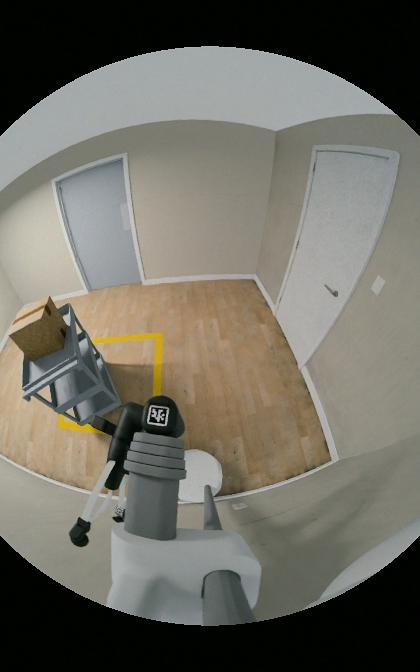

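Request:
move(
  blocking=false,
  r1={"base":{"translate_m":1.75},"joints":{"lift_m":0.7}},
)

Request:
wait(
  seconds=2.5,
)

Request:
wait(
  seconds=7,
)

Request:
move(
  blocking=false,
  r1={"base":{"strafe_m":1.9}},
)

Request:
wait(
  seconds=9,
)

Request:
move(
  blocking=false,
  r1={"base":{"rotate_rad":3.0}},
)

Request:
wait(
  seconds=5,
  cameras=["r1_head_left_camera","r1_head_right_camera"],
)

Scene clock: 1560.57 s.
move: r1 moving
r1.base_odometry: x=-0.908 y=+3.512 heading=-2.450
r1.turned_by_wheels: +0.000
r1.turned_by_imu: +0.000
r1.base_tilt: forward=-1.6 right=+1.3
r1.lidar_m: 2.55 2.55 0.73 0.89 0.40 0.26 0.25 0.25 0.28 0.59 1.20 1.47
r1.base_status: translate_m moving
r1.joint_positions: lift_m=+0.962 arm_m=+0.000 wrist_yaw_rad=+2.998 wrist_pitch_rad=+0.005 wrist_roll_rad=+1.569 gripper_m=+0.141
r1.joint_status: lift_m moving
r1.measured_speeds: translate_m=+0.123 strafe_m=+0.001 rotate_rad=-0.004 lift_m=-0.146 arm_m=+0.000 wrist_yaw_rad=+0.000 wrist_pitch_rad=+0.000 wrist_roll_rad=+0.000
r1.motor_effort: lift_m=+13(22) arm_m=+4(4) wheel_0=+4(9) wheel_1=+6(6) wheel_2=-9(9)
r1.servo_current: wrist_yaw_rad=59(59) wrist_pitch_rad=46(52) wrist_roll_rad=46(65) gripper_m=46(46)
r1.hand_pose: x=-0.1020 y=+0.1279 z=+1.1393 quat_wxyz=(+0.053, +0.049, +0.705, +0.706) (m; r1's base frame)
r1.wrist_depth_mm: 488 488 488 488 488 492 488 / 462 462 462 462 459 462 462 / 436 442 439 442 442 445 442 / 415 418 418 418 421 418 421 / 399 399 404 399 399 402 402 / 382 211 384 387 387 204 387 / 368 366 366 143 370 373 373
r2: as last shown
r2.base_tilt: forward=-0.6 right=+0.0
r2.lidar_m: 3.63 3.76 5.00 4.63 1.66 1.18 1.11 1.16 1.04 1.00 1.03 1.41
r2.motor_effort: lift_m=+19(19) arm_m=-3(4) wheel_0=-3(4) wheel_1=-2(3) wheel_2=+2(3)
r2.servo_current: wrist_yaw_rad=39(59) wrist_pitch_rad=39(46) wrist_roll_rad=46(52) gripper_m=59(59)
pictures: none

Scene clock: 1563.07 s.
earlier move: r1 moving
r1.base_odometry: x=-1.439 y=+3.072 heading=-2.450
r1.turned_by_wheels: +0.000
r1.turned_by_imu: +0.000
r1.base_tilt: forward=-1.6 right=+1.3
r1.lidar_m: 1.86 1.89 2.38 0.68 0.65 1.00 0.88 0.91 1.12 1.06 1.05 1.30
r1.base_status: translate_m moving
r1.joint_positions: lift_m=+0.700 arm_m=+0.000 wrist_yaw_rad=+2.998 wrist_pitch_rad=+0.005 wrist_roll_rad=+1.569 gripper_m=+0.141
r1.joint_status: all done
r1.measured_speeds: translate_m=+0.300 strafe_m=+0.000 rotate_rad=-0.002 lift_m=+0.000 arm_m=+0.000 wrist_yaw_rad=+0.000 wrist_pitch_rad=+0.000 wrist_roll_rad=+0.000
r1.motor_effort: lift_m=+13(22) arm_m=+4(4) wheel_0=+4(9) wheel_1=+2(7) wheel_2=-5(10)
r1.servo_current: wrist_yaw_rad=39(59) wrist_pitch_rad=46(59) wrist_roll_rad=52(65) gripper_m=46(46)
r1.hand_pose: x=-0.1020 y=+0.1279 z=+0.8772 quat_wxyz=(+0.053, +0.049, +0.705, +0.706) (m; r1's base frame)
r1.wrist_depth_mm: - - - - - - 1229 / - - - - - - 1182 / - - - - - - 1138 / - - - - - - - / - - - - - - - / - 193 - - 182 195 - / - - - 142 - - -
r2.base_odometry: x=-2.608 y=+1.188 heading=-2.525
r2.turned_by_wheels: +0.000
r2.turned_by_imu: +0.000
r2.base_tilt: forward=-0.7 right=+0.0
r2.lidar_m: 3.64 3.77 5.01 4.62 1.62 1.18 1.10 1.16 1.04 0.99 1.04 1.43
r2.base_status: not commanded
r2.joint_positions: lift_m=+0.920 arm_m=+0.198 wrist_yaw_rad=+0.003 wrist_pitch_rad=+0.001 wrist_roll_rad=+0.000 gripper_m=+0.100
r2.joint_status: not commanded
r2.measured_speeds: all 0
r2.motor_effort: lift_m=+19(19) arm_m=-3(4) wheel_0=-4(4) wheel_1=-2(3) wheel_2=+2(3)
r2.servo_current: wrist_yaw_rad=52(65) wrist_pitch_rad=39(46) wrist_roll_rad=33(65) gripper_m=52(59)
r2.hand_pose: x=+0.6575 y=-0.0866 z=+1.0979 quat_wxyz=(+1.000, +0.000, +0.000, +0.001) (m; r2's base frame)
r2.wrist_depth_mm: - - - - - - - / - - - - - - - / - - - - - - - / - - - - - - - / - - - - - - - / - - 195 - 195 - 1336 / - - - - - - -
wait: 2.50 s; no rest
pictures: none

Scene clock: 1567.40 s.
earlier move: r1 done
r1.base_odometry: x=-2.232 y=+2.415 heading=-2.450
r1.turned_by_wheels: +0.000
r1.turned_by_imu: +0.001
r1.base_tilt: forward=-1.6 right=+1.3
r1.lidar_m: 0.86 0.88 1.07 2.15 1.28 1.27 1.90 1.63 0.99 0.89 0.91 0.97
r1.base_status: done
r1.joint_positions: lift_m=+0.700 arm_m=+0.000 wrist_yaw_rad=+2.998 wrist_pitch_rad=+0.005 wrist_roll_rad=+1.569 gripper_m=+0.141
r1.joint_status: all done
r1.measured_speeds: all 0
r1.motor_effort: lift_m=+13(22) arm_m=+4(4) wheel_0=+1(9) wheel_1=+1(7) wheel_2=+2(10)
r1.servo_current: wrist_yaw_rad=72(72) wrist_pitch_rad=39(59) wrist_roll_rad=52(72) gripper_m=39(52)
r1.hand_pose: x=-0.1020 y=+0.1279 z=+0.8772 quat_wxyz=(+0.053, +0.049, +0.705, +0.706) (m; r1's base frame)
r1.wrist_depth_mm: - - - 1336 - - 1229 / - - - - - 1499 1255 / - - - - - 1756 1281 / - - - - - 1808 1229 / - - - - - 1708 1281 / - 196 - - - 196 1255 / - - - 142 - 1756 1255
r2.base_odometry: x=-2.608 y=+1.188 heading=-2.525
r2.turned_by_wheels: +0.000
r2.turned_by_imu: +0.001
r2.base_tilt: forward=-0.7 right=+0.1
r2.lidar_m: 3.64 3.75 5.04 4.60 1.62 1.16 1.09 1.16 1.05 0.98 1.05 1.42
r2.base_status: not commanded
r2.joint_positions: lift_m=+0.920 arm_m=+0.198 wrist_yaw_rad=+0.003 wrist_pitch_rad=+0.001 wrist_roll_rad=+0.000 gripper_m=+0.100
r2.joint_status: not commanded
r2.measured_speeds: all 0
r2.motor_effort: lift_m=+19(19) arm_m=-3(4) wheel_0=-4(4) wheel_1=-2(3) wheel_2=+2(3)
r2.servo_current: wrist_yaw_rad=59(65) wrist_pitch_rad=39(52) wrist_roll_rad=46(65) gripper_m=52(59)
r2.hand_pose: x=+0.6575 y=-0.0866 z=+1.0979 quat_wxyz=(+1.000, +0.000, +0.000, +0.001) (m; r2's base frame)
r2.wrist_depth_mm: - - - - - - - / - - - - - - - / - - - - - - - / - - - - - - - / - - - - - - - / - - 195 - 196 - 1336 / - - - - - - -
wait: 4.33 of 7 s (r1 has come to rest)
pictures: none

Scene clock: 1567.90 s.
move: r1 moving
r1.base_odometry: x=-2.208 y=+2.388 heading=-2.450
r1.turned_by_wheels: +0.000
r1.turned_by_imu: +0.000
r1.base_tilt: forward=-1.6 right=+1.3
r1.lidar_m: 0.83 0.85 1.09 2.09 1.24 1.24 1.91 1.67 1.03 0.91 0.94 0.97
r1.base_status: strafe_m moving
r1.joint_positions: lift_m=+0.700 arm_m=+0.000 wrist_yaw_rad=+2.998 wrist_pitch_rad=+0.005 wrist_roll_rad=+1.569 gripper_m=+0.141
r1.joint_status: not commanded
r1.measured_speeds: translate_m=-0.001 strafe_m=+0.140 rotate_rad=+0.003 lift_m=+0.000 arm_m=+0.000 wrist_yaw_rad=+0.000 wrist_pitch_rad=+0.000 wrist_roll_rad=+0.000
r1.motor_effort: lift_m=+13(13) arm_m=+4(4) wheel_0=-11(11) wheel_1=+9(9) wheel_2=+1(2)
r1.servo_current: wrist_yaw_rad=46(72) wrist_pitch_rad=39(46) wrist_roll_rad=46(59) gripper_m=46(46)
r1.hand_pose: x=-0.1020 y=+0.1279 z=+0.8772 quat_wxyz=(+0.053, +0.049, +0.705, +0.706) (m; r1's base frame)
r1.wrist_depth_mm: - - - 1308 - - 1255 / - - - - - 1464 1255 / - - - - - 1756 1255 / - - - - - 1863 1205 / - - - - - 1756 1281 / - 196 - - - 196 1281 / - - - 142 - 1708 1281
r2: as last shown
r2.turned_by_imu: +0.000
r2.lidar_m: 3.63 3.78 5.05 4.60 1.64 1.15 1.11 1.16 1.06 0.99 1.04 1.39
r2.motor_effort: lift_m=+19(19) arm_m=-3(4) wheel_0=-4(4) wheel_1=-3(3) wheel_2=+3(3)
r2.servo_current: wrist_yaw_rad=46(59) wrist_pitch_rad=39(46) wrist_roll_rad=46(52) gripper_m=46(59)
r2.wrist_depth_mm: - - - - - - - / - - - - - - - / - - - - - - - / - - - - - - - / - - - - - - - / - - 195 - 195 - 1336 / - - - - - - -
pictures: none

Scene clock: 1575.07 s.
earlier move: r1 done
r1.base_odometry: x=-1.020 y=+0.952 heading=-2.450
r1.turned_by_wheels: +0.000
r1.turned_by_imu: +0.010
r1.base_tilt: forward=-1.5 right=+1.3
r1.lidar_m: 0.63 0.56 0.66 1.40 1.95 2.43 2.21 1.10 1.09 2.79 1.06 0.68
r1.base_status: done
r1.joint_positions: lift_m=+0.700 arm_m=+0.000 wrist_yaw_rad=+2.998 wrist_pitch_rad=+0.005 wrist_roll_rad=+1.569 gripper_m=+0.141
r1.joint_status: not commanded
r1.measured_speeds: all 0
r1.motor_effort: lift_m=+13(13) arm_m=+4(4) wheel_0=-2(11) wheel_1=+1(11) wheel_2=+1(3)
r1.servo_current: wrist_yaw_rad=33(78) wrist_pitch_rad=39(59) wrist_roll_rad=46(72) gripper_m=39(52)
r1.hand_pose: x=-0.1020 y=+0.1279 z=+0.8772 quat_wxyz=(+0.053, +0.049, +0.705, +0.706) (m; r1's base frame)
r1.wrist_depth_mm: - - - - - 1756 1229 / - - - - - 1708 1229 / - - - - - 1808 1255 / - - - - - 1863 1281 / - - - - - 1756 1308 / - 209 - - - 197 1281 / - - - 150 - 1808 1308
r2.base_odometry: x=-2.608 y=+1.188 heading=-2.525
r2.turned_by_wheels: +0.000
r2.turned_by_imu: +0.001
r2.base_tilt: forward=-0.7 right=+0.1
r2.lidar_m: 3.64 3.76 5.00 4.60 1.63 1.17 1.09 1.15 1.04 0.99 1.04 1.41
r2.base_status: not commanded
r2.joint_positions: lift_m=+0.920 arm_m=+0.198 wrist_yaw_rad=+0.003 wrist_pitch_rad=+0.001 wrist_roll_rad=+0.000 gripper_m=+0.100
r2.joint_status: not commanded
r2.measured_speeds: all 0
r2.motor_effort: lift_m=+19(19) arm_m=-3(4) wheel_0=-4(4) wheel_1=-2(3) wheel_2=+2(3)
r2.servo_current: wrist_yaw_rad=52(65) wrist_pitch_rad=39(46) wrist_roll_rad=46(65) gripper_m=52(59)
r2.hand_pose: x=+0.6575 y=-0.0866 z=+1.0979 quat_wxyz=(+1.000, +0.000, +0.000, +0.001) (m; r2's base frame)
r2.wrist_depth_mm: - - - - - - - / - - - - - - - / - - - - - - - / - - - - - - - / - - - - - - - / - - 195 - 195 - 1336 / - - - - - - -
wait: 7.17 of 9 s (r1 has come to rest)
pictures: none

Scene clock: 1575.57 s.
move: r1 moving
r1.base_odometry: x=-1.020 y=+0.952 heading=-2.197
r1.turned_by_wheels: +0.253
r1.turned_by_imu: +0.253
r1.base_tilt: forward=-1.6 right=+1.3
r1.lidar_m: 0.55 0.58 0.92 1.94 2.08 2.27 1.13 1.09 2.83 1.69 0.84 0.67
r1.base_status: rotate_rad moving
r1.joint_positions: lift_m=+0.700 arm_m=+0.000 wrist_yaw_rad=+2.998 wrist_pitch_rad=+0.005 wrist_roll_rad=+1.569 gripper_m=+0.141
r1.joint_status: not commanded
r1.measured_speeds: translate_m=-0.001 strafe_m=-0.001 rotate_rad=+0.977 lift_m=+0.000 arm_m=+0.000 wrist_yaw_rad=+0.000 wrist_pitch_rad=+0.000 wrist_roll_rad=+0.000
r1.motor_effort: lift_m=+13(13) arm_m=+4(4) wheel_0=-8(9) wheel_1=-7(8) wheel_2=-6(7)
r1.servo_current: wrist_yaw_rad=52(65) wrist_pitch_rad=39(52) wrist_roll_rad=46(52) gripper_m=39(46)
r1.hand_pose: x=-0.1020 y=+0.1279 z=+0.8772 quat_wxyz=(+0.053, +0.049, +0.705, +0.706) (m; r1's base frame)
r1.wrist_depth_mm: - - - - - 1756 1229 / - - - - - 1808 1229 / - - - - - 1808 1281 / - - - - - 1863 1281 / - - - - - 1661 1255 / - 210 - - - 196 1281 / - - - 150 - 1808 1281
r2: as last shown
r2.turned_by_imu: +0.000
r2.base_tilt: forward=-0.7 right=+0.0
r2.lidar_m: 3.64 3.80 5.01 4.59 1.63 1.16 1.09 1.13 1.02 0.98 1.04 1.41
r2.motor_effort: lift_m=+19(19) arm_m=-3(4) wheel_0=-4(4) wheel_1=-2(3) wheel_2=+3(3)
r2.servo_current: wrist_yaw_rad=39(59) wrist_pitch_rad=39(46) wrist_roll_rad=39(52) gripper_m=52(52)
r2.wrist_depth_mm: - - - - - - - / - - - - - - - / - - - - - - - / - - - - - - - / - - - - - - - / - - 196 - 196 - 1336 / - - - - - - -
pictures: none

Scene clock: 1577.87 s.
earlier move: r1 done
r1.base_odometry: x=-1.020 y=+0.952 heading=+0.550
r1.turned_by_wheels: +2.747
r1.turned_by_imu: +2.762
r1.base_tilt: forward=-1.6 right=+1.2
r1.lidar_m: 2.23 1.10 1.08 2.75 1.27 0.78 0.65 0.56 0.64 1.07 1.95 2.22
r1.base_status: done
r1.joint_positions: lift_m=+0.700 arm_m=+0.000 wrist_yaw_rad=+2.998 wrist_pitch_rad=+0.005 wrist_roll_rad=+1.569 gripper_m=+0.141
r1.joint_status: not commanded
r1.measured_speeds: all 0
r1.motor_effort: lift_m=+13(13) arm_m=+4(4) wheel_0=-1(10) wheel_1=+0(10) wheel_2=+0(8)
r1.servo_current: wrist_yaw_rad=65(72) wrist_pitch_rad=39(52) wrist_roll_rad=39(72) gripper_m=39(46)
r1.hand_pose: x=-0.1020 y=+0.1279 z=+0.8772 quat_wxyz=(+0.053, +0.049, +0.705, +0.706) (m; r1's base frame)
r1.wrist_depth_mm: - - - - - - - / - 1078 1078 - - - - / - - - - - - - / - - - - - - - / - - - - - - - / - 193 - - 182 195 - / - - - 142 - - -
r2.base_odometry: x=-2.608 y=+1.188 heading=-2.525
r2.turned_by_wheels: +0.000
r2.turned_by_imu: +0.000
r2.base_tilt: forward=-0.6 right=+0.1
r2.lidar_m: 3.63 3.76 5.04 4.62 1.61 1.16 1.10 1.17 1.06 0.98 1.04 1.42
r2.base_status: not commanded
r2.joint_positions: lift_m=+0.920 arm_m=+0.198 wrist_yaw_rad=+0.003 wrist_pitch_rad=+0.001 wrist_roll_rad=+0.000 gripper_m=+0.100
r2.joint_status: not commanded
r2.measured_speeds: all 0
r2.motor_effort: lift_m=+19(19) arm_m=-4(4) wheel_0=-4(4) wheel_1=-2(3) wheel_2=+2(3)
r2.servo_current: wrist_yaw_rad=52(59) wrist_pitch_rad=39(52) wrist_roll_rad=46(59) gripper_m=52(59)
r2.hand_pose: x=+0.6575 y=-0.0866 z=+1.0979 quat_wxyz=(+1.000, +0.000, +0.000, +0.001) (m; r2's base frame)
r2.wrist_depth_mm: - - - - - - - / - - - - - - - / - - - - - - - / - - - - - - - / - - - - - - - / - - 196 - 196 - 1336 / - - - - - - -
wait: 2.30 of 5 s (r1 has come to rest)
pictures: r1_head_left_camera, r1_head_right_camera
Images, in order (width x height): r1_head_left_camera 420x672, r1_head_right_camera 420x672.

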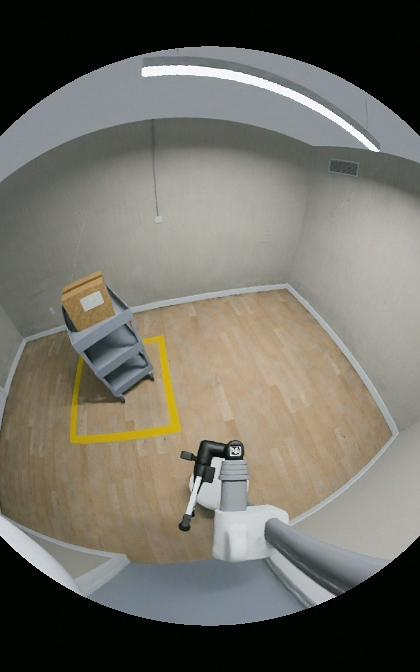

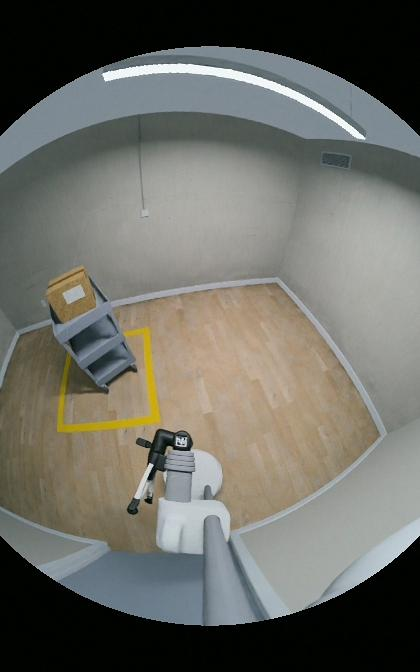

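Request:
move(
  blocking=false,
  r1={"base":{"translate_m":1.3},"pace":"fast"},
)

Request:
wait(
  seconds=7,
)

Request:
move(
  blocking=false,
  r1={"base":{"rotate_rad":1.3}},
)

Request:
wait(
  seconds=3,
  cameras=["r1_head_left_camera","r1_head_right_camera"],
)

Scene clock: 1594.87 s.
move: r1 moving
r1.base_odometry: x=-0.980 y=+0.977 heading=+0.550
r1.turned_by_wheels: +0.000
r1.turned_by_imu: +0.000
r1.base_tilt: forward=-1.6 right=+1.3
r1.lidar_m: 2.18 1.05 1.05 2.76 1.38 0.84 0.68 0.57 0.69 1.15 1.94 2.17
r1.base_status: translate_m moving
r1.joint_positions: lift_m=+0.700 arm_m=+0.000 wrist_yaw_rad=+2.998 wrist_pitch_rad=+0.005 wrist_roll_rad=+1.569 gripper_m=+0.141
r1.joint_status: not commanded
r1.measured_speeds: translate_m=+0.183 strafe_m=+0.000 rotate_rad=+0.000 lift_m=+0.000 arm_m=+0.000 wrist_yaw_rad=+0.000 wrist_pitch_rad=+0.000 wrist_roll_rad=+0.000
r1.motor_effort: lift_m=+13(13) arm_m=+4(4) wheel_0=+8(8) wheel_1=+7(8) wheel_2=-11(12)
r1.servo_current: wrist_yaw_rad=65(65) wrist_pitch_rad=52(52) wrist_roll_rad=39(59) gripper_m=39(46)
r1.hand_pose: x=-0.1020 y=+0.1278 z=+0.8772 quat_wxyz=(+0.053, +0.049, +0.705, +0.706) (m; r1's base frame)
r1.wrist_depth_mm: - - - - - - - / - 1098 1098 - - - - / - - - - - - - / - - - - - - - / - - - - - - - / - 193 - - 183 194 - / - 154 - 142 - - -
r2: as last shown
r2.base_tilt: forward=-0.7 right=+0.1
r2.lidar_m: 3.64 3.78 5.00 4.59 1.61 1.16 1.10 1.14 1.06 0.96 1.04 1.42
r2.motor_effort: lift_m=+19(19) arm_m=-3(4) wheel_0=-4(4) wheel_1=-3(3) wheel_2=+2(3)
r2.servo_current: wrist_yaw_rad=39(52) wrist_pitch_rad=39(46) wrist_roll_rad=52(59) gripper_m=52(52)
r2.wrist_depth_mm: - - - - - - - / - - - - - - - / - - - - - - - / - - - - - - - / - - - - - - - / - - 196 - 195 - 1336 / - - - - - - -
pictures: none

Scene clock: 1598.97 s.
earlier move: r1 done
r1.base_odometry: x=+0.088 y=+1.632 heading=+0.550
r1.turned_by_wheels: +0.000
r1.turned_by_imu: +0.000
r1.base_tilt: forward=-1.5 right=+1.3
r1.lidar_m: 0.99 0.98 1.12 0.77 0.70 2.21 1.78 1.79 1.86 1.53 1.54 1.21
r1.base_status: done
r1.joint_positions: lift_m=+0.700 arm_m=+0.000 wrist_yaw_rad=+2.998 wrist_pitch_rad=+0.005 wrist_roll_rad=+1.569 gripper_m=+0.141
r1.joint_status: not commanded
r1.measured_speeds: all 0
r1.motor_effort: lift_m=+13(13) arm_m=+4(4) wheel_0=+1(10) wheel_1=+1(9) wheel_2=+2(12)
r1.servo_current: wrist_yaw_rad=52(72) wrist_pitch_rad=52(59) wrist_roll_rad=39(78) gripper_m=39(52)
r1.hand_pose: x=-0.1020 y=+0.1278 z=+0.8772 quat_wxyz=(+0.053, +0.049, +0.705, +0.706) (m; r1's base frame)
r1.wrist_depth_mm: - - - - - 1756 1229 / - - - - - 1756 1281 / - - - - - 1808 1255 / - - - - - 1756 1281 / - - - - - 1756 1281 / 1921 198 - - - 196 1281 / 1808 154 - 142 - 1708 1281
r2.base_odometry: x=-2.608 y=+1.188 heading=-2.525
r2.turned_by_wheels: +0.000
r2.turned_by_imu: +0.001
r2.base_tilt: forward=-0.6 right=+0.0
r2.lidar_m: 3.63 3.77 5.01 4.60 1.61 1.17 1.11 1.14 1.05 0.98 1.04 1.42
r2.base_status: not commanded
r2.joint_positions: lift_m=+0.920 arm_m=+0.198 wrist_yaw_rad=+0.003 wrist_pitch_rad=+0.001 wrist_roll_rad=+0.000 gripper_m=+0.100
r2.joint_status: not commanded
r2.measured_speeds: all 0
r2.motor_effort: lift_m=+19(19) arm_m=-3(4) wheel_0=-4(4) wheel_1=-3(3) wheel_2=+3(3)
r2.servo_current: wrist_yaw_rad=52(59) wrist_pitch_rad=39(52) wrist_roll_rad=46(65) gripper_m=59(59)
r2.hand_pose: x=+0.6575 y=-0.0866 z=+1.0979 quat_wxyz=(+1.000, +0.000, +0.000, +0.001) (m; r2's base frame)
r2.wrist_depth_mm: - - - - - - - / - - - - - - - / - - - - - - - / - - - - - - - / - - - - - - - / - - 195 - 196 - 1336 / - - - - - - -
wait: 4.10 of 7 s (r1 has come to rest)
pictures: none

Scene clock: 1599.47 s.
move: r1 moving
r1.base_odometry: x=+0.088 y=+1.632 heading=+0.803
r1.turned_by_wheels: +0.252
r1.turned_by_imu: +0.253
r1.base_tilt: forward=-1.6 right=+1.2
r1.lidar_m: 0.97 1.01 1.02 0.71 0.76 1.98 1.77 1.83 1.66 1.52 1.53 1.04
r1.base_status: rotate_rad moving
r1.joint_positions: lift_m=+0.700 arm_m=+0.000 wrist_yaw_rad=+2.998 wrist_pitch_rad=+0.005 wrist_roll_rad=+1.569 gripper_m=+0.141
r1.joint_status: not commanded
r1.measured_speeds: translate_m=+0.000 strafe_m=+0.001 rotate_rad=+0.970 lift_m=+0.000 arm_m=+0.000 wrist_yaw_rad=+0.000 wrist_pitch_rad=+0.000 wrist_roll_rad=+0.000
r1.motor_effort: lift_m=+13(13) arm_m=+4(4) wheel_0=-6(8) wheel_1=-7(8) wheel_2=-6(7)
r1.servo_current: wrist_yaw_rad=52(65) wrist_pitch_rad=39(52) wrist_roll_rad=52(59) gripper_m=46(46)
r1.hand_pose: x=-0.1020 y=+0.1278 z=+0.8772 quat_wxyz=(+0.053, +0.049, +0.705, +0.706) (m; r1's base frame)
r1.wrist_depth_mm: - - - - - 1756 1255 / - - - - - 1756 1205 / - - - - - 1756 1229 / - - - - - 1808 1281 / - - - - - 1708 1281 / - 192 - - 183 196 1281 / - - - 142 - 1756 1281
r2: as last shown
r2.turned_by_imu: +0.000
r2.base_tilt: forward=-0.6 right=+0.1
r2.lidar_m: 3.64 3.76 5.01 4.58 1.61 1.17 1.08 1.16 1.04 1.00 1.05 1.38
r2.motor_effort: lift_m=+19(19) arm_m=-4(4) wheel_0=-4(4) wheel_1=-2(3) wheel_2=+2(3)
r2.servo_current: wrist_yaw_rad=46(52) wrist_pitch_rad=39(39) wrist_roll_rad=52(52) gripper_m=59(59)
r2.wrist_depth_mm: - - - - - - - / - - - - - - - / - - - - - - - / - - - - - - - / - - - - - - - / - - 195 - 195 - 1336 / - - - - - - -
pictures: none

Scene clock: 1600.87 s.
earlier move: r1 done
r1.base_odometry: x=+0.088 y=+1.632 heading=+1.850
r1.turned_by_wheels: +1.047
r1.turned_by_imu: +1.053
r1.base_tilt: forward=-1.6 right=+1.2
r1.lidar_m: 1.01 0.68 0.79 1.98 1.77 1.81 1.64 1.55 1.56 1.05 0.98 1.02
r1.base_status: done
r1.joint_positions: lift_m=+0.700 arm_m=+0.000 wrist_yaw_rad=+2.998 wrist_pitch_rad=+0.005 wrist_roll_rad=+1.569 gripper_m=+0.141
r1.joint_status: not commanded
r1.measured_speeds: all 0
r1.motor_effort: lift_m=+13(13) arm_m=+3(4) wheel_0=-2(9) wheel_1=-2(10) wheel_2=-2(8)
r1.servo_current: wrist_yaw_rad=52(65) wrist_pitch_rad=46(52) wrist_roll_rad=46(65) gripper_m=39(52)
r1.hand_pose: x=-0.1020 y=+0.1278 z=+0.8772 quat_wxyz=(+0.053, +0.049, +0.705, +0.706) (m; r1's base frame)
r1.wrist_depth_mm: - - - - - 1576 1255 / - - - - - 1756 1255 / - - - - - 1808 1255 / - - - - - 1808 1255 / - - - - - 1661 1308 / - 196 184 - 191 196 1308 / - - - 142 - 1618 1281
r2.base_odometry: x=-2.608 y=+1.188 heading=-2.525
r2.turned_by_wheels: +0.000
r2.turned_by_imu: +0.000
r2.base_tilt: forward=-0.7 right=+0.0
r2.lidar_m: 3.62 3.77 5.02 4.61 1.63 1.16 1.10 1.17 1.05 1.00 1.03 1.41
r2.base_status: not commanded
r2.joint_positions: lift_m=+0.920 arm_m=+0.198 wrist_yaw_rad=+0.003 wrist_pitch_rad=+0.001 wrist_roll_rad=+0.000 gripper_m=+0.100
r2.joint_status: not commanded
r2.measured_speeds: all 0
r2.motor_effort: lift_m=+19(19) arm_m=-3(4) wheel_0=-4(4) wheel_1=-3(3) wheel_2=+2(3)
r2.servo_current: wrist_yaw_rad=26(59) wrist_pitch_rad=39(46) wrist_roll_rad=59(59) gripper_m=59(59)
r2.hand_pose: x=+0.6575 y=-0.0866 z=+1.0979 quat_wxyz=(+1.000, +0.000, +0.000, +0.001) (m; r2's base frame)
r2.wrist_depth_mm: - - - - - - - / - - - - - - - / - - - - - - - / - - - - - - - / - - - - - - - / - - 195 - 195 - 1366 / - - - - - - -
wait: 1.40 of 3 s (r1 has come to rest)
pictures: r1_head_left_camera, r1_head_right_camera
Images, in order (width x height): r1_head_left_camera 420x672, r1_head_right_camera 420x672.

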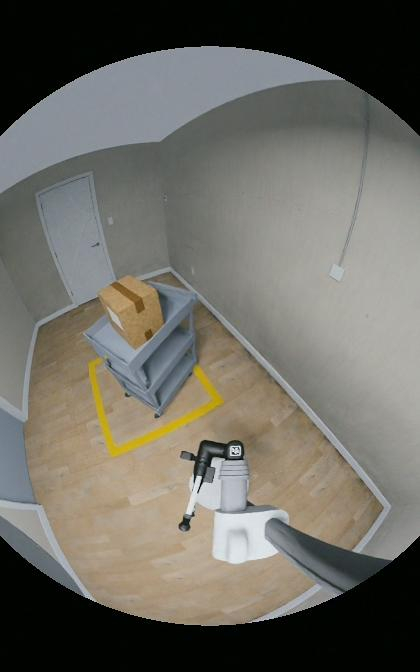

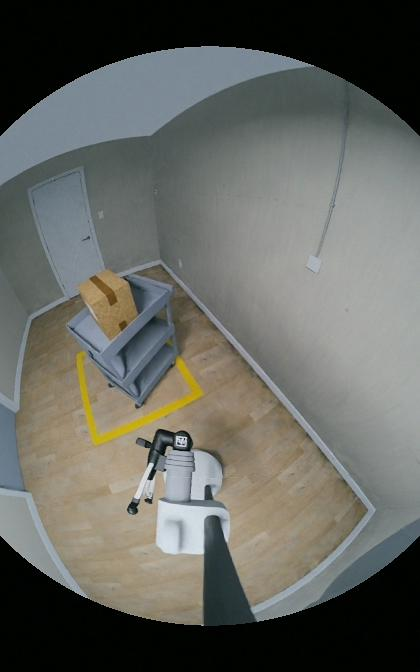

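Request:
zoom_image(
  camera="r1_head_left_camera",
  region=[70, 270, 240, 460],
)

Scaled by 2.653 from the camera's 420x672 image, which has a finer 600x960 frame.

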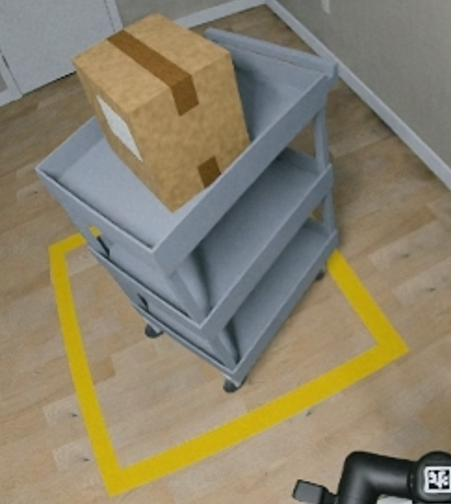

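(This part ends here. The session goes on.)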